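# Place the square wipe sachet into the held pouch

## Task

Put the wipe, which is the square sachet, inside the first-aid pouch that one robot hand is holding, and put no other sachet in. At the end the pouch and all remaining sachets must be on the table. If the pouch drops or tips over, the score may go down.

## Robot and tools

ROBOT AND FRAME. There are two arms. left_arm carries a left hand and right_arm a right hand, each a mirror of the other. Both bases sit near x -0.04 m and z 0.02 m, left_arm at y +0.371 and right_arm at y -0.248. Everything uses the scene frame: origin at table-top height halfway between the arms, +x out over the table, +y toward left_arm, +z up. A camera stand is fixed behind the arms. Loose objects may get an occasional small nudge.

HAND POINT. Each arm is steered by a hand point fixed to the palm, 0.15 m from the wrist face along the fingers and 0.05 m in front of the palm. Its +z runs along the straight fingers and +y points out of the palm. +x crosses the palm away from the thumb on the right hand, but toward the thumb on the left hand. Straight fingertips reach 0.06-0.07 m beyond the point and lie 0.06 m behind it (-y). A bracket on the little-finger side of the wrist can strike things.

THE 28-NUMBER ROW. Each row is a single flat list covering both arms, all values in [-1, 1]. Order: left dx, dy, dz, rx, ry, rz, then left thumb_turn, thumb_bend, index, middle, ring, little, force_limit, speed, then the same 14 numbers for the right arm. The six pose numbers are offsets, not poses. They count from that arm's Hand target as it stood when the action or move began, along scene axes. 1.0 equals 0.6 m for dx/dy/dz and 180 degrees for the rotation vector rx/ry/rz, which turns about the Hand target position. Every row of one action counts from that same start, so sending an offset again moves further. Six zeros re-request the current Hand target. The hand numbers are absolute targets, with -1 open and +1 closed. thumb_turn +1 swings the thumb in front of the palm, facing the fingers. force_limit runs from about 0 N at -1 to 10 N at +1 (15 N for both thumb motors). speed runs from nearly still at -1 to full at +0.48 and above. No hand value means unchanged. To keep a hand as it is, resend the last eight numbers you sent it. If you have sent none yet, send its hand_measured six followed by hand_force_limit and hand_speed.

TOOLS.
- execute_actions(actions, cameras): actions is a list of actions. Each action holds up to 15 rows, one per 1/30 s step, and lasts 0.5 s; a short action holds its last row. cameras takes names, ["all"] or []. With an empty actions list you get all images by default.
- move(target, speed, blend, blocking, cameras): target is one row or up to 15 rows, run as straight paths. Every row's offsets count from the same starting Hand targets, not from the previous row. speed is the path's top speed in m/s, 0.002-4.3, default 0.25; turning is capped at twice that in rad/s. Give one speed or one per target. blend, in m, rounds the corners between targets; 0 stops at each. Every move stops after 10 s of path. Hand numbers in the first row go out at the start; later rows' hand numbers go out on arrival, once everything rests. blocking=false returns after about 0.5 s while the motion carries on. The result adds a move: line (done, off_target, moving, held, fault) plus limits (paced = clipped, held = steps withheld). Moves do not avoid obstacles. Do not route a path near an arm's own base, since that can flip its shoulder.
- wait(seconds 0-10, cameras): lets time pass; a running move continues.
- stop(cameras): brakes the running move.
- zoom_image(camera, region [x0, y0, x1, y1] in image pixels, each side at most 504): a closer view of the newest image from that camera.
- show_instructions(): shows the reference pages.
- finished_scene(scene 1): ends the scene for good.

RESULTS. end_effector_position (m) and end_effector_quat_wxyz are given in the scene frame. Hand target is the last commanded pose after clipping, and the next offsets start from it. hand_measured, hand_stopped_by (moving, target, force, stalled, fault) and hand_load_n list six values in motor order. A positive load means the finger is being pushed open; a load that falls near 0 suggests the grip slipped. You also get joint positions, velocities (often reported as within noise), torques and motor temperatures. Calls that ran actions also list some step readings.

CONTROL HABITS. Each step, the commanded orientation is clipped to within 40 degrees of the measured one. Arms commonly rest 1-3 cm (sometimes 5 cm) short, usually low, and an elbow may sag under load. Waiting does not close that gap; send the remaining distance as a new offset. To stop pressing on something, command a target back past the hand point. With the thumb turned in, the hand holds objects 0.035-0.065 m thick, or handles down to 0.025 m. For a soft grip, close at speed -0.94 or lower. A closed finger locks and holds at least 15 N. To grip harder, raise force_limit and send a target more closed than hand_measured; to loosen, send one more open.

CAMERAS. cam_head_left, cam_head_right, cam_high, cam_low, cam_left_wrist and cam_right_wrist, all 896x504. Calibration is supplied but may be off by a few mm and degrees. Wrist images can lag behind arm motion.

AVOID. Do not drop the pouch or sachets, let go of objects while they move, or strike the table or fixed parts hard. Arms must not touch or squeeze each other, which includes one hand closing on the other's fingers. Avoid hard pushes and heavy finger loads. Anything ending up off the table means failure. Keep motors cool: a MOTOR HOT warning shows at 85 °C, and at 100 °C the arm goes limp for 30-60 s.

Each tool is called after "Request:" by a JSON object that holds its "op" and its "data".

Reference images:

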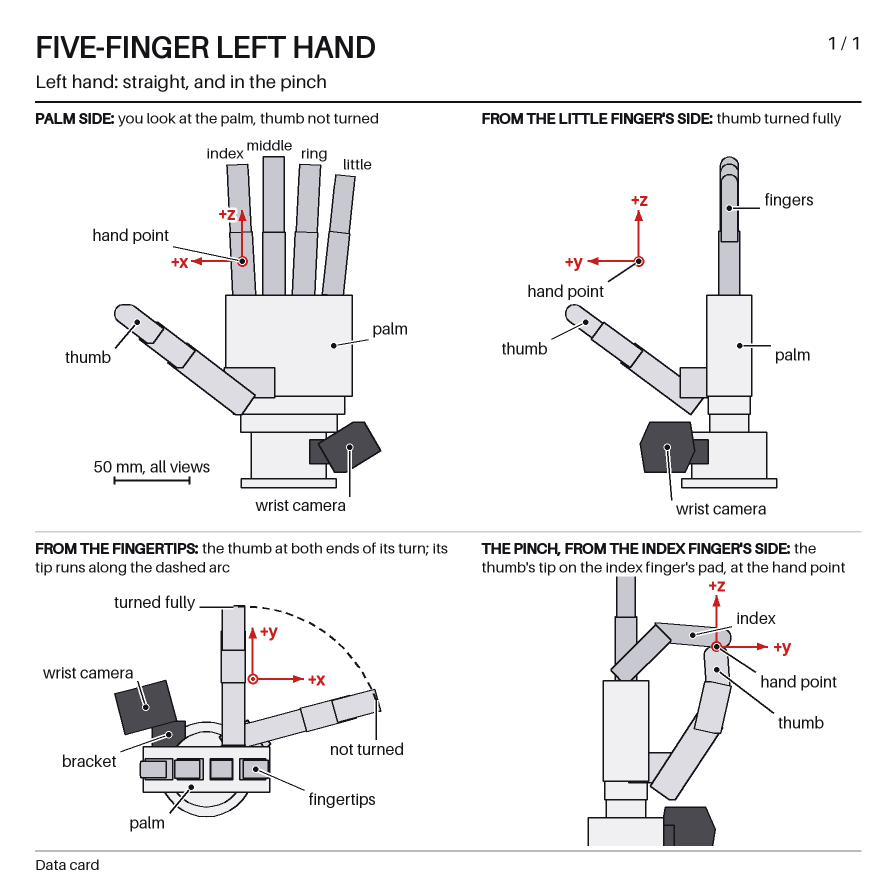

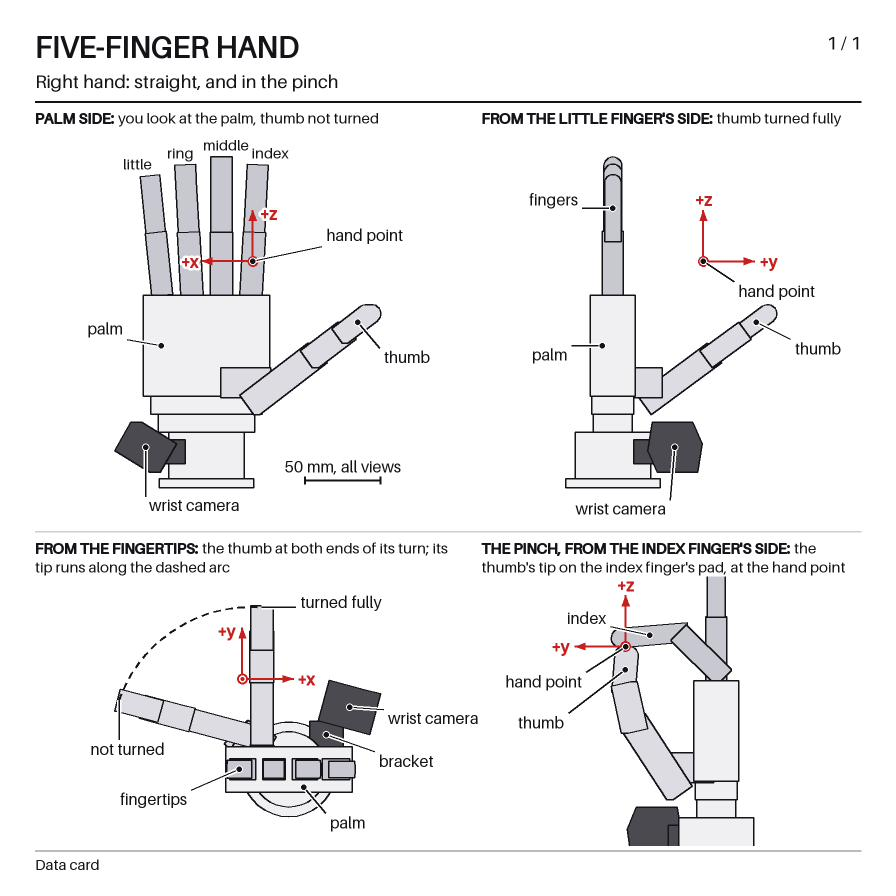

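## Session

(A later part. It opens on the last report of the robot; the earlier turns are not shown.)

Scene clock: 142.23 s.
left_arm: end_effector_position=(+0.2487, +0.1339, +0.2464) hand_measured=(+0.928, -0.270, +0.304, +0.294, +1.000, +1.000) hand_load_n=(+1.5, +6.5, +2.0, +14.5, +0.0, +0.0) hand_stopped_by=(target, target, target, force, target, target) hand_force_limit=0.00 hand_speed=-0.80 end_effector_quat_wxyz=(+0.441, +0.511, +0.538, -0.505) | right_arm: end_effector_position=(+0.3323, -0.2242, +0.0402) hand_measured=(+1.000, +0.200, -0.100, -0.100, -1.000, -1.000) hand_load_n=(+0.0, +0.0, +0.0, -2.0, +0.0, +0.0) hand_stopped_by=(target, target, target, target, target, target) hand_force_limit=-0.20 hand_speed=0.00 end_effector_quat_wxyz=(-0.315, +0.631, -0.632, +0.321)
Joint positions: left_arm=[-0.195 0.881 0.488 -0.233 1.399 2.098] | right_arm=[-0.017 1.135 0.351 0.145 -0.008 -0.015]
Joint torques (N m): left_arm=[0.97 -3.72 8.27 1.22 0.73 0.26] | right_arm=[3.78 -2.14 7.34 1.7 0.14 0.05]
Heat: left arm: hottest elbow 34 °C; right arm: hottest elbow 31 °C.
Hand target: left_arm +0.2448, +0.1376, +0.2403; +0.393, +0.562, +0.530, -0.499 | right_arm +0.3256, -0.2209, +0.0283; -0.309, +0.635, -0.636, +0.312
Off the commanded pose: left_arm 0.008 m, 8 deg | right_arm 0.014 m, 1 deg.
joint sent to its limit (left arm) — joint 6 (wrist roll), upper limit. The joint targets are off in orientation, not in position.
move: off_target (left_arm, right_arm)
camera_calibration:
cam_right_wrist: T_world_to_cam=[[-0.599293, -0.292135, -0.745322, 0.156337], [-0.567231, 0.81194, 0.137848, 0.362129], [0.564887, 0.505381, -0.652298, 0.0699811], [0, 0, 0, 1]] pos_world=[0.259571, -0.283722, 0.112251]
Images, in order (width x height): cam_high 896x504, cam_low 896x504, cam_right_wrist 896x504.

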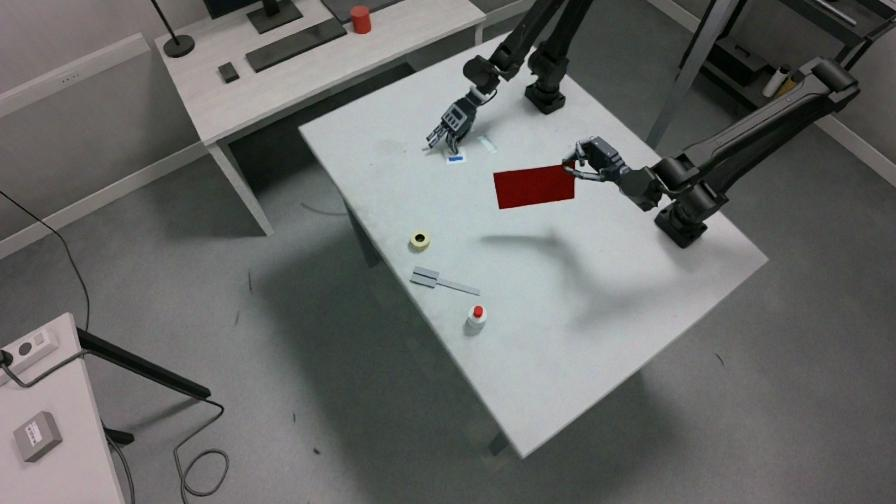

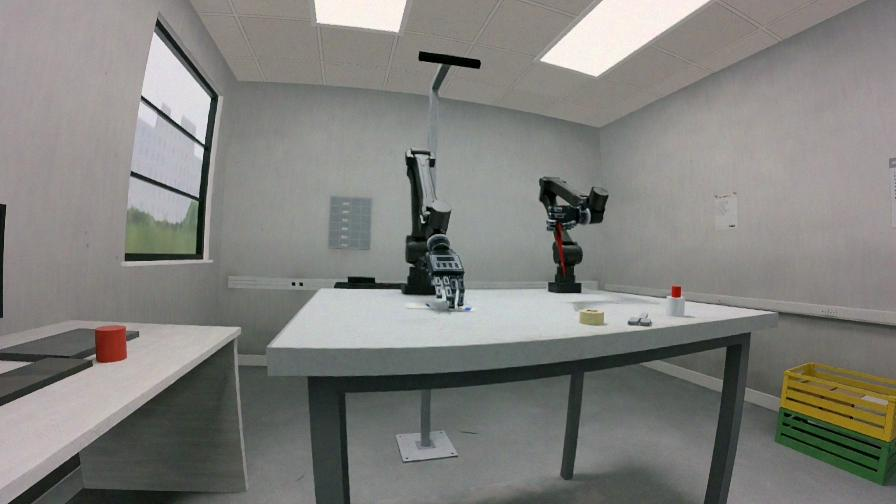

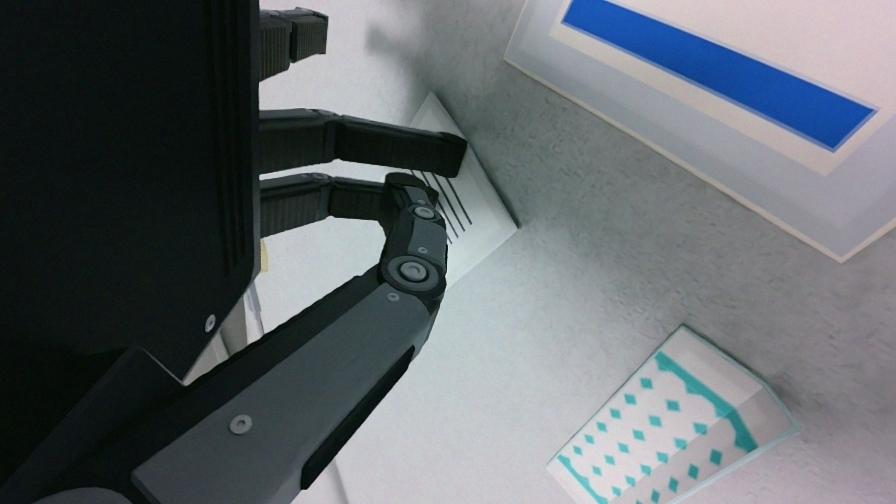

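Request:
{"op": "move", "data": {"target": [[0,0,0,0,0,0,0.928,-0.268,0.304,0.296,1.0,1.0,0.0,-0.8, 0,0,-0.012,0,0,0,1,0.2,-0.1,-0.1,-1,-1,-0.2,0],[0,0,0,0,0,0,0.928,-0.268,0.304,0.296,1.0,1.0,0.0,-0.8, 0.09,-0.03,-0.012,0,0,0,1,0.2,-0.1,-0.1,-1,-1,-0.2,0]], "speed": 0.08, "cameras": ["cam_head_left","cam_high","cam_right_wrist"]}}

Request:
{"op": "zoom_image", "data": {"camera": "cam_high", "region": [400, 80, 520, 180]}}

Scene clock: 146.93 s.
left_arm: end_effector_position=(+0.2487, +0.1339, +0.2464) hand_measured=(+0.928, -0.270, +0.304, +0.294, +1.000, +1.000) hand_load_n=(+2.0, +6.5, +2.0, +14.5, +0.0, +0.0) hand_stopped_by=(target, target, target, force, target, target) hand_force_limit=0.00 hand_speed=-0.80 end_effector_quat_wxyz=(+0.441, +0.511, +0.538, -0.505) | right_arm: end_effector_position=(+0.3790, -0.2313, +0.0387) hand_measured=(+1.000, +0.200, -0.100, -0.098, -1.000, -1.000) hand_load_n=(+0.0, +0.0, +0.0, -7.0, +0.0, +0.0) hand_stopped_by=(target, target, target, target, target, target) hand_force_limit=-0.20 hand_speed=0.00 end_effector_quat_wxyz=(-0.330, +0.626, -0.629, +0.321)
Joint positions: left_arm=[-0.195 0.881 0.488 -0.233 1.399 2.098] | right_arm=[-0.053 1.296 0.445 0.236 -0.056 -0.022]
Joint torques (N m): left_arm=[0.91 -3.72 8.27 1.2 0.73 0.26] | right_arm=[2.2 -1.49 9.65 0.95 0.21 -0.23]
Heat: left arm: hottest elbow 34 °C; right arm: hottest elbow 31 °C.
Hand target: left_arm +0.2448, +0.1376, +0.2403; +0.393, +0.562, +0.530, -0.499 | right_arm +0.3796, -0.2389, +0.0209; -0.309, +0.635, -0.636, +0.312
Off the commanded pose: left_arm 0.008 m, 8 deg | right_arm 0.019 m, 3 deg.
joint sent to its limit (left arm) — joint 6 (wrist roll), upper limit. The joint targets are off in orientation, not in position.
move: off_target (left_arm, right_arm)
camera_calibration:
cam_right_wrist: T_world_to_cam=[[-0.578939, -0.280103, -0.765749, 0.17694], [-0.576177, 0.805047, 0.141137, 0.396214], [0.576931, 0.522917, -0.627462, 0.0447231], [0, 0, 0, 1]] pos_world=[0.304925, -0.292796, 0.107634]
Images, in order (width x height): cam_head_left 896x504, cam_high 896x504, cam_right_wrist 896x504.

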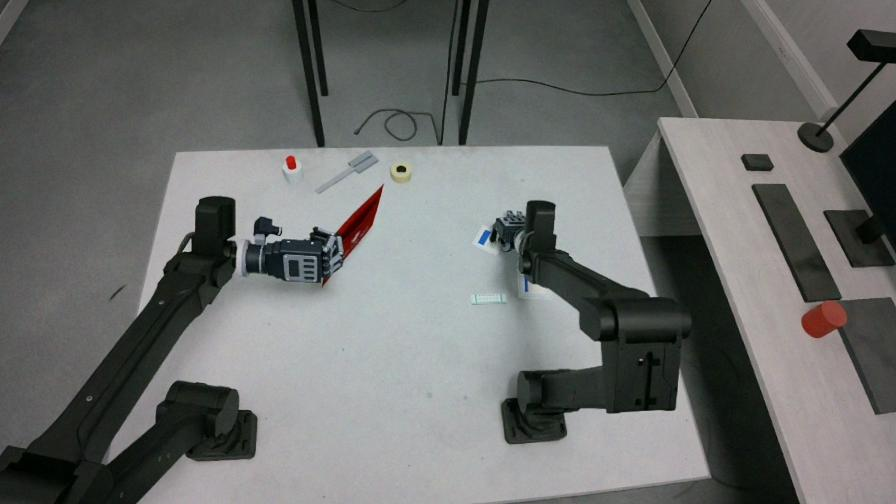

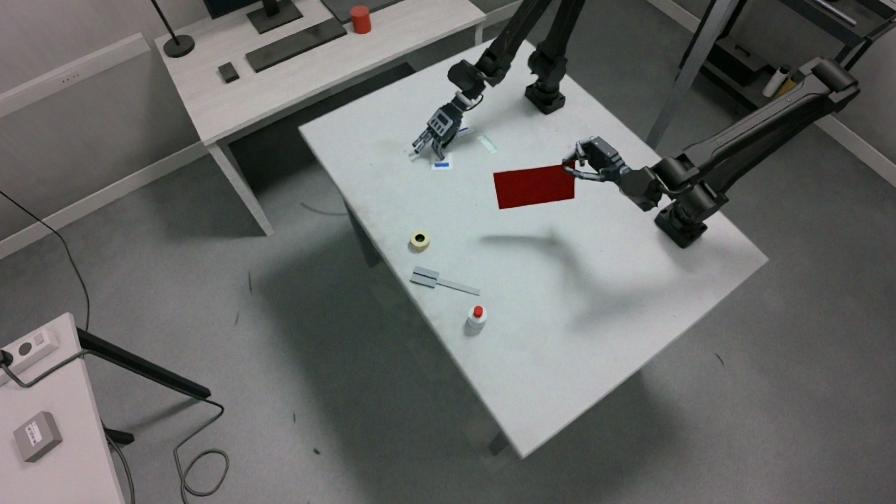

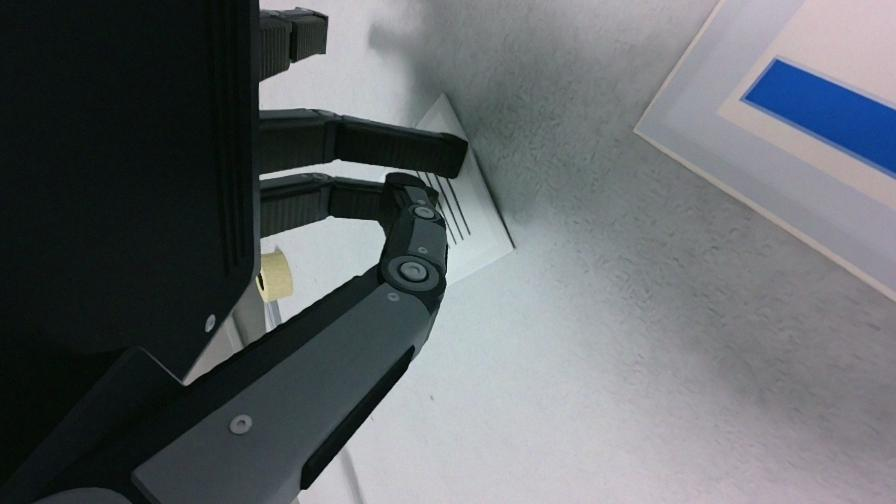

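Scaled by 4.200 from the camera's 896x504 image, which has a finer 1280x720 frame.

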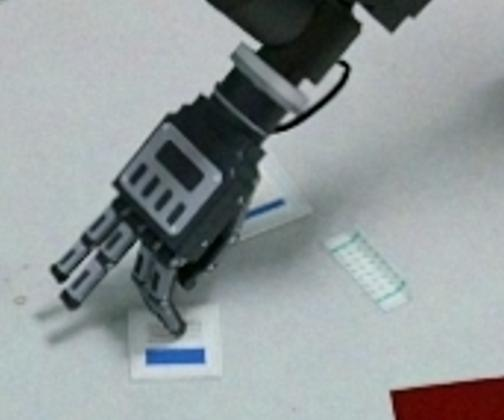

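Request:
{"op": "move", "data": {"target": [0,0,0,0,0,0,0.928,-0.268,0.304,0.296,1.0,1.0,0.0,-0.8, 0,-0.2,0,0,0,0,1,0.2,-0.1,-0.1,-1,-1,-0.2,0], "speed": 0.1, "cameras": ["cam_head_left","cam_high","cam_right_wrist"]}}

Request:
{"op": "zoom_image", "data": {"camera": "cam_high", "region": [370, 60, 490, 180]}}

Scene clock: 152.93 s.
left_arm: end_effector_position=(+0.2487, +0.1339, +0.2464) hand_measured=(+0.928, -0.270, +0.304, +0.294, +1.000, +1.000) hand_load_n=(+2.0, +6.5, +1.5, +14.0, +0.0, +0.0) hand_stopped_by=(target, target, target, force, target, target) hand_force_limit=0.00 hand_speed=-0.80 end_effector_quat_wxyz=(+0.441, +0.511, +0.538, -0.505) | right_arm: end_effector_position=(+0.3821, -0.3405, +0.0385) hand_measured=(+1.000, +0.200, -0.100, -0.100, -1.000, -1.000) hand_load_n=(+0.0, +0.0, +0.0, -2.5, +0.0, +0.0) hand_stopped_by=(target, target, target, target, target, target) hand_force_limit=-0.20 hand_speed=0.00 end_effector_quat_wxyz=(-0.337, +0.629, -0.625, +0.316)
Joint positions: left_arm=[-0.195 0.881 0.488 -0.233 1.399 2.098] | right_arm=[-0.405 1.379 0.527 0.193 -0.36 -0.237]
Joint torques (N m): left_arm=[0.91 -3.78 8.28 1.2 0.73 0.27] | right_arm=[1.2 -3.02 10.04 0.27 0.76 -0.41]
Heat: left arm: hottest elbow 34 °C; right arm: hottest elbow 31 °C.
Hand target: left_arm +0.2448, +0.1376, +0.2403; +0.393, +0.562, +0.530, -0.499 | right_arm +0.3797, -0.3589, +0.0211; -0.309, +0.635, -0.636, +0.312
Off the commanded pose: left_arm 0.008 m, 8 deg | right_arm 0.026 m, 4 deg.
joint sent to its limit (left arm) — joint 6 (wrist roll), upper limit. The joint targets are off in orientation, not in position.
move: off_target (left_arm, right_arm)
camera_calibration:
cam_right_wrist: T_world_to_cam=[[-0.570928, -0.283346, -0.770556, 0.144013], [-0.590944, 0.793371, 0.146113, 0.487438], [0.569936, 0.538775, -0.620399, 0.107757], [0, 0, 0, 1]] pos_world=[0.308855, -0.40397, 0.106602]
Images, in order (width x height): cam_head_left 896x504, cam_high 896x504, cam_right_wrist 896x504.

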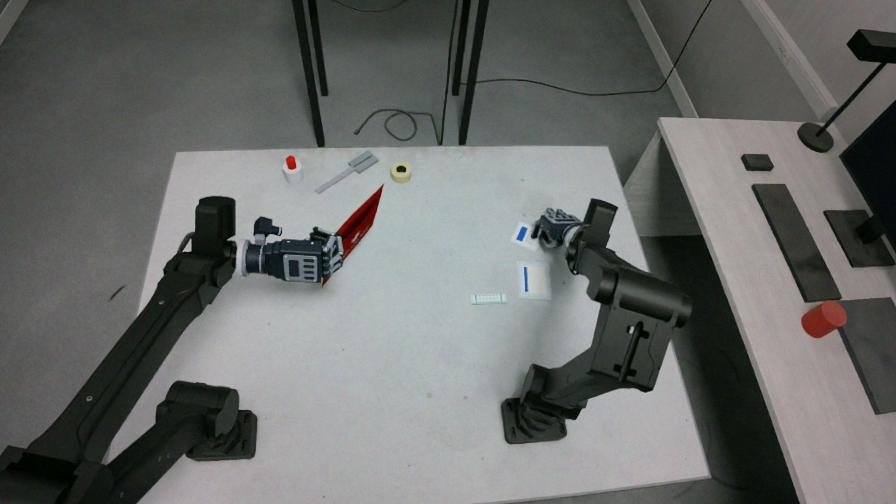

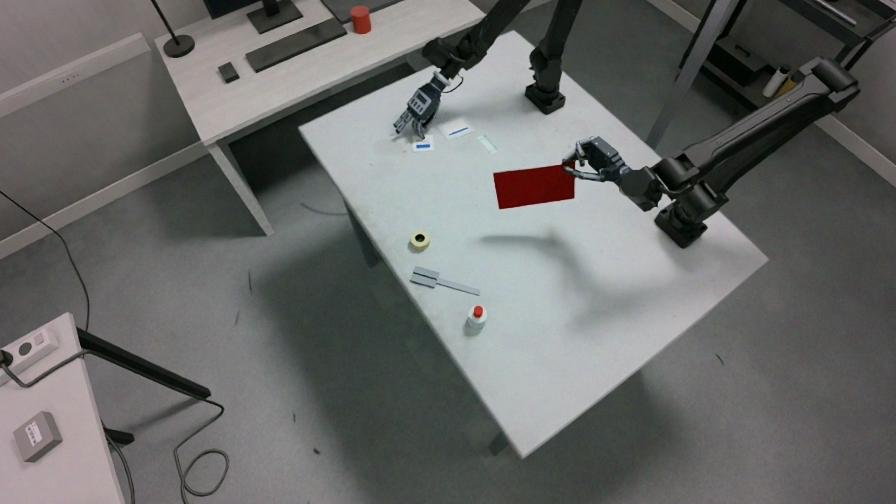

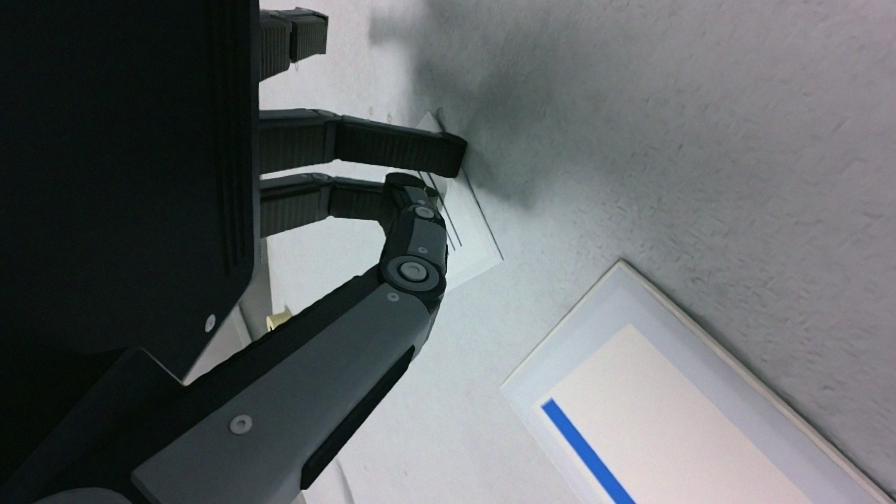

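Scaled by 4.200 from the camera's 896x504 image, which has a finer 1280x720 frame.

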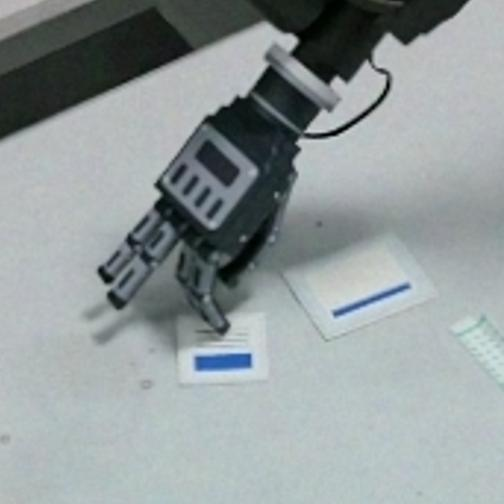

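Request:
{"op": "move", "data": {"target": [[0,0,0,0,0,0,0.928,-0.268,0.304,0.296,1.0,1.0,0.0,-0.8, 0,0.0,0.075,0,0,0,1,0.2,-0.1,-0.1,-1,-1,-0.2,0],[0,0,0,0,0,0,0.928,-0.268,0.304,0.296,1.0,1.0,0.0,-0.8, 0.005,0.09,0.075,0,0,0,1,0.2,-0.1,-0.1,-1,-1,-0.2,0],[0,0,0,0,0,0,0.928,-0.268,0.304,0.296,1.0,1.0,0.0,-0.8, 0.005,0.09,0.045,0,0,0,1,0.2,-0.1,-0.1,-1,-1,-0.2,0]], "speed": 0.12, "cameras": ["cam_head_left","cam_high","cam_right_wrist"]}}

Request:
{"op": "zoom_image", "data": {"camera": "cam_high", "region": [370, 60, 490, 180]}}

Scene clock: 164.73 s.
left_arm: end_effector_position=(+0.2487, +0.1339, +0.2464) hand_measured=(+0.928, -0.270, +0.304, +0.294, +1.000, +1.000) hand_load_n=(+1.5, +6.5, +2.0, +14.5, +0.0, +0.0) hand_stopped_by=(target, target, target, force, target, target) hand_force_limit=0.00 hand_speed=-0.80 end_effector_quat_wxyz=(+0.441, +0.511, +0.538, -0.505) | right_arm: end_effector_position=(+0.3830, -0.3082, +0.0535) hand_measured=(+1.000, +0.200, -0.100, -0.100, -1.000, -1.000) hand_load_n=(+0.0, +0.0, +0.0, +0.0, +0.0, +0.0) hand_stopped_by=(target, target, target, target, target, target) hand_force_limit=-0.20 hand_speed=0.00 end_effector_quat_wxyz=(-0.308, +0.635, -0.634, +0.315)
Joint positions: left_arm=[-0.195 0.881 0.488 -0.233 1.399 2.098] | right_arm=[-0.279 1.298 0.539 0.082 -0.215 -0.18]
Joint torques (N m): left_arm=[0.91 -3.72 8.28 1.21 0.73 0.26] | right_arm=[3.66 -5.25 8.13 1.84 0.04 0.06]
Heat: left arm: hottest elbow 34 °C; right arm: hottest elbow 31 °C.
Hand target: left_arm +0.2448, +0.1376, +0.2403; +0.393, +0.562, +0.530, -0.499 | right_arm +0.3826, -0.3048, +0.0480; -0.309, +0.635, -0.636, +0.312
Off the commanded pose: left_arm 0.008 m, 8 deg | right_arm 0.006 m, 0 deg.
joint sent to its limit (left arm) — joint 6 (wrist roll), upper limit. The joint targets are off in orientation, not in position.
move: off_target (left_arm)
camera_calibration:
cam_right_wrist: T_world_to_cam=[[-0.613402, -0.294316, -0.732882, 0.176144], [-0.565928, 0.811071, 0.14795, 0.455859], [0.550875, 0.505511, -0.664074, 0.0985783], [0, 0, 0, 1]] pos_world=[0.311726, -0.367724, 0.127112]
Images, in order (width x height): cam_head_left 896x504, cam_high 896x504, cam_right_wrist 896x504.

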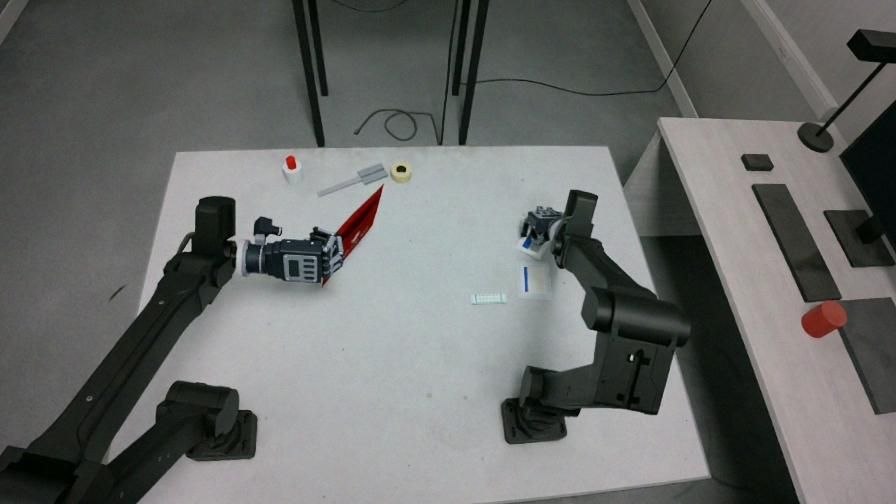

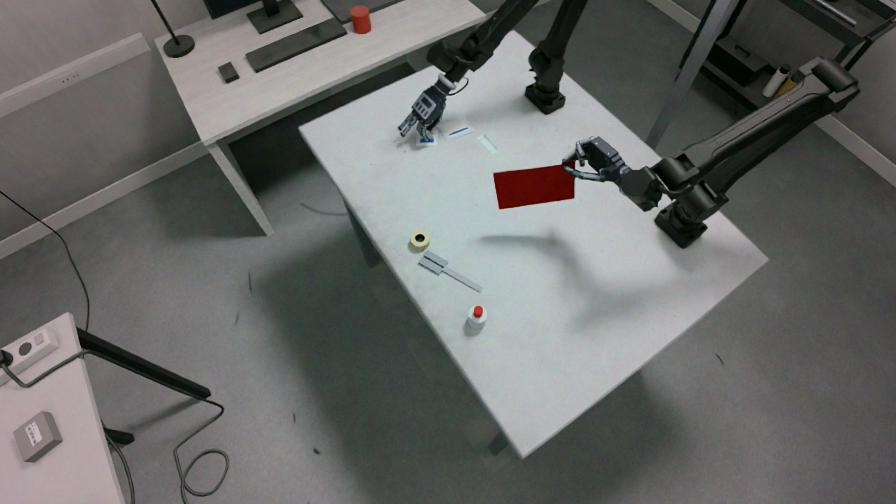

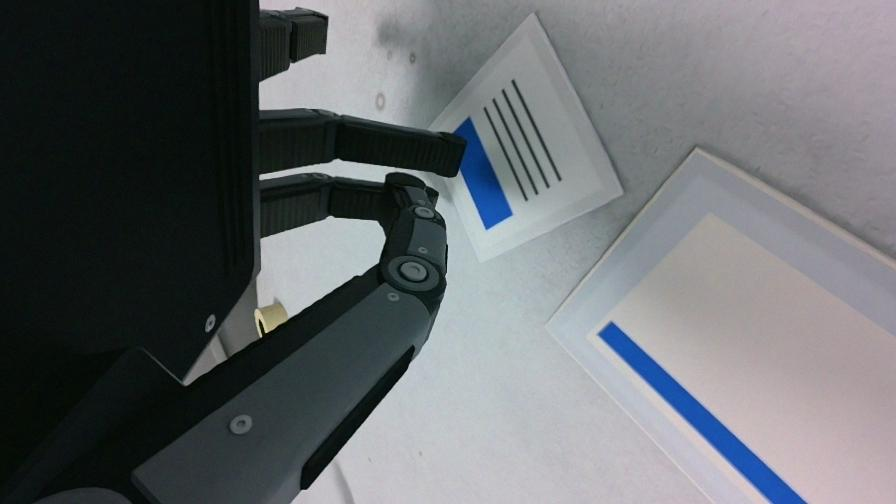

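Scaled by 4.200 from the camera's 896x504 image, which has a finer 1280x720 frame.

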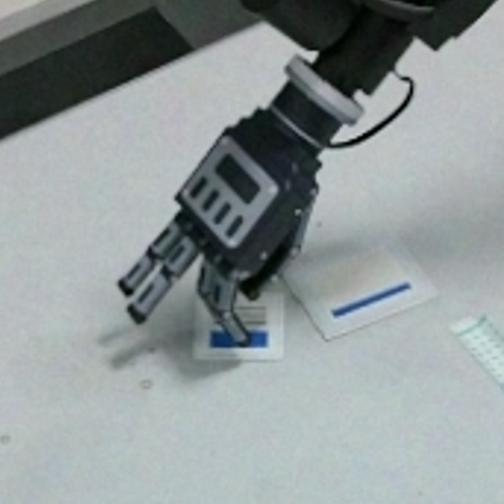

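Request:
{"op": "move", "data": {"target": [[0,0,0,0,0,0,0.928,-0.268,0.304,0.296,1.0,1.0,0.0,-0.8, -0.014,0.003,0,0,0,0,1,0.2,-0.1,-0.1,-1,-1,-0.2,0],[0,0,0,0,0,0,0.928,-0.268,0.304,0.296,1.0,1.0,0.0,-0.8, -0.014,0.003,-0.043,0,0,0,1,0.2,-0.1,-0.1,-1,-1,-0.2,0],[0,0,0,0,0,0,0.928,-0.268,0.304,0.296,1.0,1.0,0.0,-0.8, -0.014,-0.25,-0.043,0,0,0,1,0.2,-0.1,-0.1,-1,-1,-0.2,0]], "speed": [0.12,0.06,0.1], "cameras": ["cam_head_left","cam_head_right","cam_high","cam_right_wrist"]}}

Request:
{"op": "zoom_image", "data": {"camera": "cam_high", "region": [340, 40, 460, 160]}}

Request:
{"op": "zoom_image", "data": {"camera": "cam_head_left", "region": [500, 160, 660, 300]}}

Scene clock: 178.20 s.
left_arm: end_effector_position=(+0.2487, +0.1339, +0.2464) hand_measured=(+0.928, -0.270, +0.304, +0.294, +1.000, +1.000) hand_load_n=(+2.0, +6.5, +1.5, +14.5, +0.0, +0.0) hand_stopped_by=(target, target, target, force, target, target) hand_force_limit=0.00 hand_speed=-0.80 end_effector_quat_wxyz=(+0.441, +0.511, +0.538, -0.505) | right_arm: end_effector_position=(+0.3774, -0.4384, +0.0394) hand_measured=(+1.000, +0.200, -0.100, -0.100, -1.000, -1.000) hand_load_n=(+0.0, +0.0, +0.0, -1.5, +0.0, +0.0) hand_stopped_by=(target, target, target, target, target, target) hand_force_limit=-0.20 hand_speed=0.00 end_effector_quat_wxyz=(-0.330, +0.631, -0.625, +0.319)
Joint positions: left_arm=[-0.195 0.881 0.488 -0.233 1.399 2.098] | right_arm=[-0.646 1.483 0.663 0.084 -0.532 -0.419]
Joint torques (N m): left_arm=[0.91 -3.72 8.28 1.21 0.73 0.27] | right_arm=[1.38 -4.66 10.33 0.34 0.62 -0.35]
Motor temperatures (°C): left_arm=[28 29 34 24 27 26] | right_arm=[26 27 30 28 26 25]
Heat: left arm: hottest elbow 34 °C; right arm: hottest elbow 30 °C.
Hand target: left_arm +0.2448, +0.1376, +0.2403; +0.393, +0.562, +0.530, -0.499 | right_arm +0.3742, -0.4548, +0.0222; -0.309, +0.635, -0.636, +0.312
Off the commanded pose: left_arm 0.008 m, 8 deg | right_arm 0.024 m, 3 deg.
joint sent to its limit (left arm) — joint 6 (wrist roll), upper limit. The joint targets are off in orientation, not in position.
move: off_target (left_arm, right_arm)
camera_calibration:
cam_right_wrist: T_world_to_cam=[[-0.577189, -0.291453, -0.762829, 0.112801], [-0.586527, 0.797925, 0.13893, 0.562854], [0.568189, 0.527608, -0.631499, 0.159938], [0, 0, 0, 1]] pos_world=[0.304361, -0.500624, 0.108852]
Images, in order (width x height): cam_head_left 896x504, cam_head_right 896x504, cam_high 896x504, cam_right_wrist 896x504.

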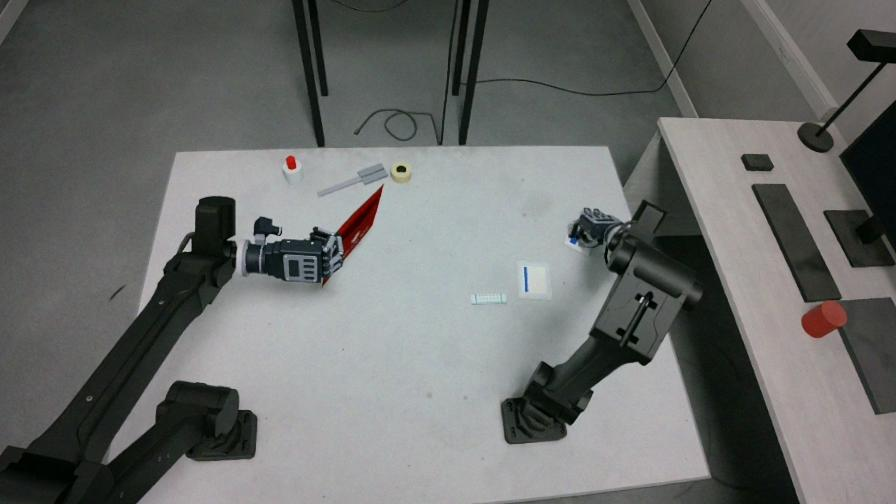

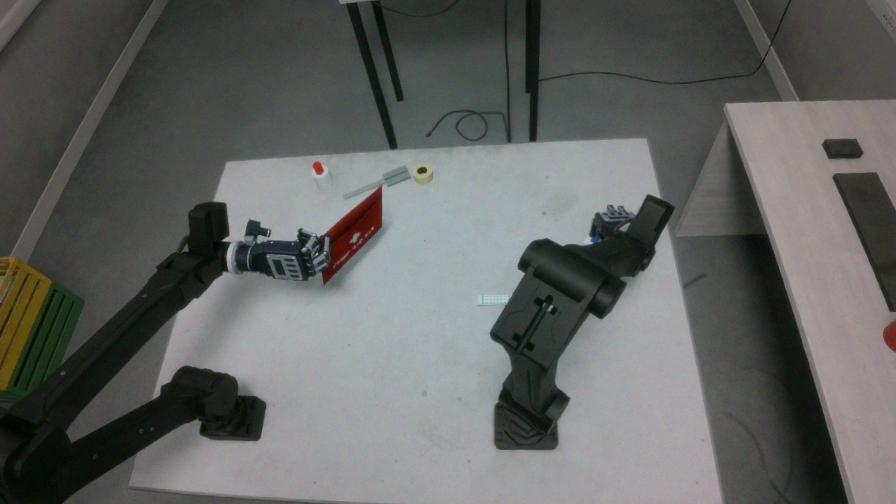

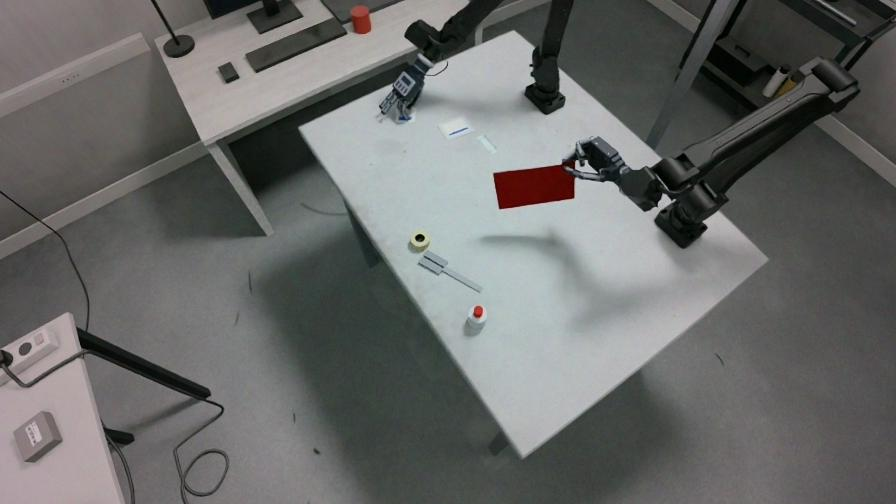

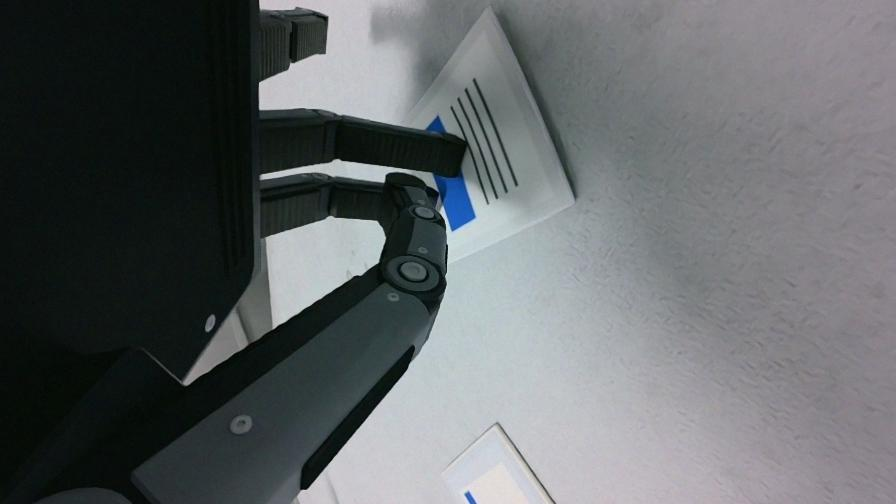

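Scaled by 4.200 from the camera's 896x504 image, which has a finer 1280x720 frame.

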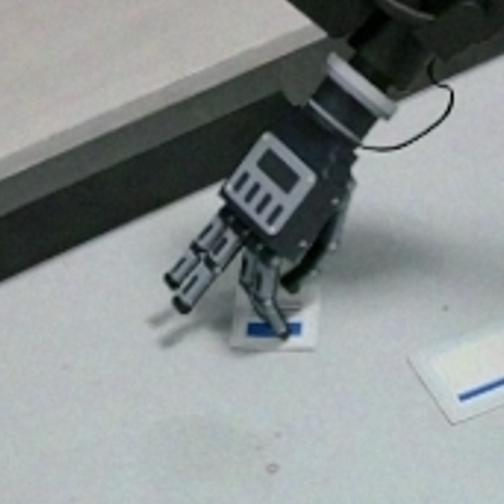

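Scaled by 3.150 from the camera's 896x504 image, which has a finer 1280x720 frame.

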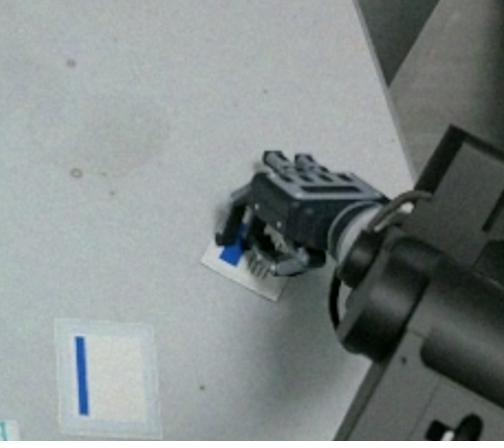

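Request:
{"op": "move", "data": {"target": [0,0,0,0,0,0,0.928,-0.268,0.304,0.296,1.0,1.0,0.0,-0.8, 0,-0.05,0,0,0,-0.286,1,0.2,-0.1,-0.1,-1,-1,-0.2,0], "speed": 0.15, "cameras": ["cam_head_left","cam_high","cam_right_wrist"]}}

Request:
{"op": "zoom_image", "data": {"camera": "cam_high", "region": [340, 40, 460, 160]}}

Request:
{"op": "zoom_image", "data": {"camera": "cam_head_left", "region": [500, 160, 660, 300]}}

Scene clock: 194.37 s.
left_arm: end_effector_position=(+0.2487, +0.1339, +0.2464) hand_measured=(+0.928, -0.270, +0.304, +0.294, +1.000, +1.000) hand_load_n=(+2.0, +6.5, +2.0, +14.0, +0.0, +0.0) hand_stopped_by=(target, target, target, force, target, target) hand_force_limit=0.00 hand_speed=-0.80 end_effector_quat_wxyz=(+0.441, +0.511, +0.538, -0.505) | right_arm: end_effector_position=(+0.3856, -0.4903, +0.0417) hand_measured=(+1.000, +0.200, -0.100, -0.100, -1.000, -1.000) hand_load_n=(+0.0, +0.0, +0.0, +0.5, +0.0, +0.0) hand_stopped_by=(target, target, target, target, target, target) hand_force_limit=-0.20 hand_speed=0.00 end_effector_quat_wxyz=(+0.165, -0.285, +0.839, -0.434)
Joint positions: left_arm=[-0.195 0.881 0.488 -0.233 1.399 2.098] | right_arm=[-0.474 1.462 0.62 0.197 0.328 0.273]
Joint torques (N m): left_arm=[0.91 -3.72 8.28 1.21 0.73 0.26] | right_arm=[3.19 -6.42 7.77 -0.16 0.41 -0.08]
Heat: left arm: hottest elbow 34 °C; right arm: hottest elbow 30 °C.
Hand target: left_arm +0.2448, +0.1376, +0.2403; +0.393, +0.562, +0.530, -0.499 | right_arm +0.3743, -0.4848, +0.0223; +0.143, -0.295, +0.849, -0.415
Off the commanded pose: left_arm 0.008 m, 8 deg | right_arm 0.023 m, 4 deg.
joint sent to its limit (left arm) — joint 6 (wrist roll), upper limit. The joint targets are off in orientation, not in position.
move: off_target (left_arm, right_arm)
camera_calibration:
cam_right_wrist: T_world_to_cam=[[-0.565793, 0.282605, -0.774605, 0.381654], [0.272111, 0.950796, 0.148129, 0.352259], [0.778354, -0.126968, -0.614853, -0.218549], [0, 0, 0, 1]] pos_world=[0.290193, -0.470533, 0.109076]
Images, in order (width x height): cam_head_left 896x504, cam_high 896x504, cam_right_wrist 896x504.

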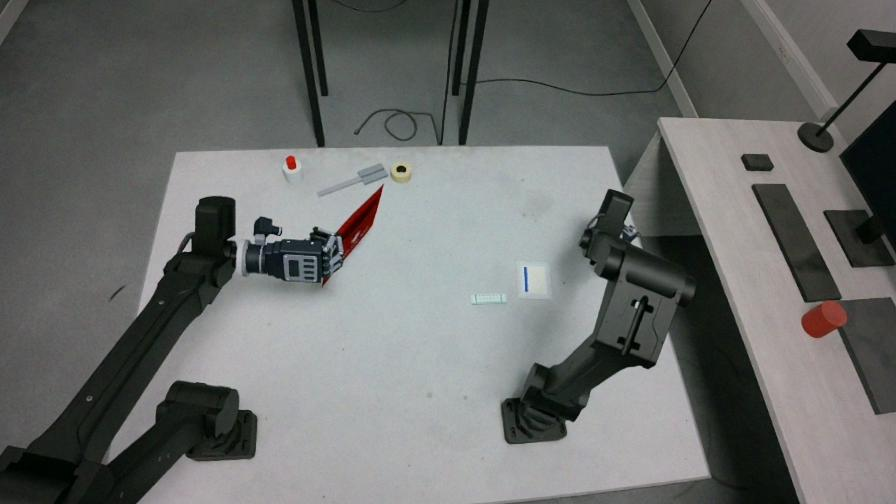

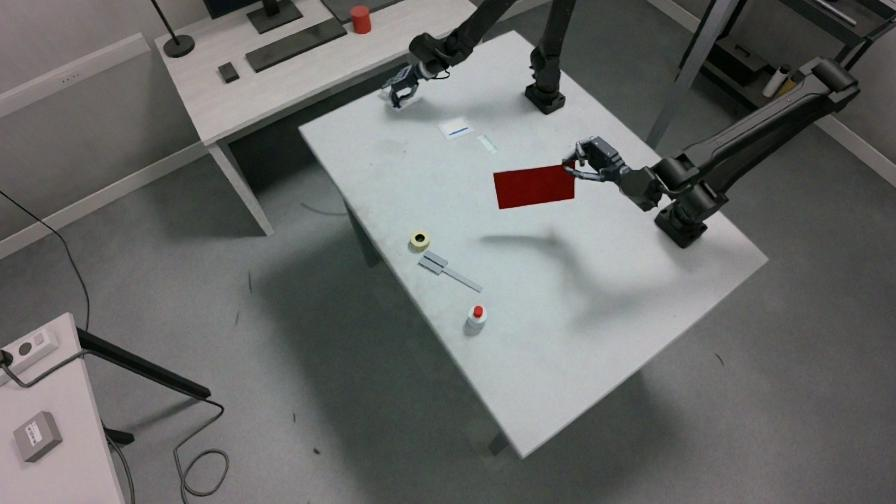

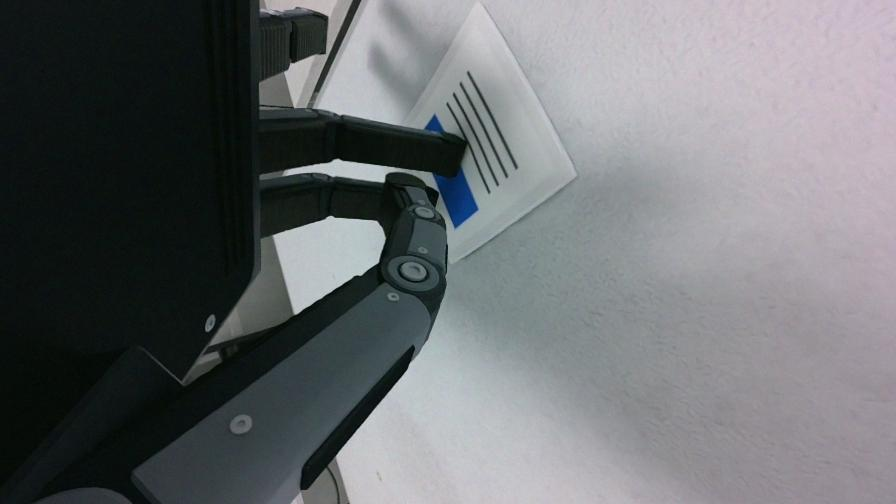

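Scaled by 4.200 from the camera's 896x504 image, which has a finer 1280x720 frame.

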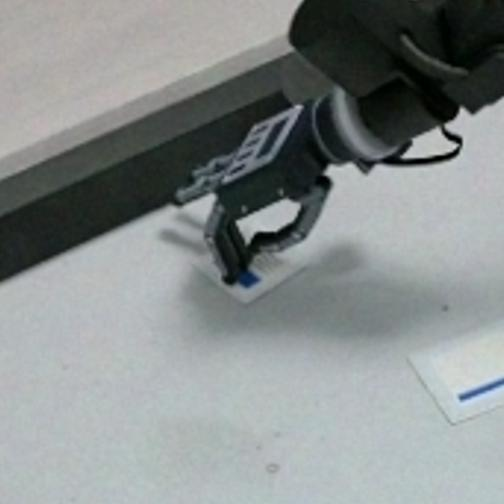

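Scaled by 3.150 from the camera's 896x504 image, which has a finer 1280x720 frame.

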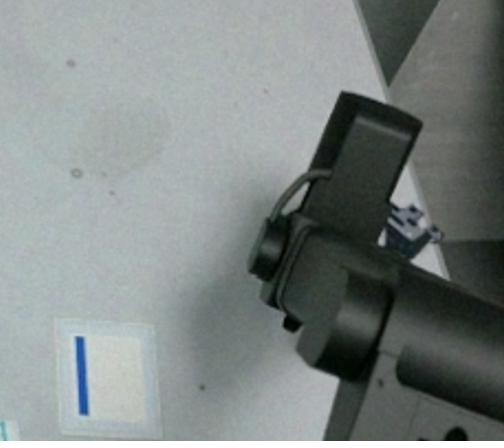

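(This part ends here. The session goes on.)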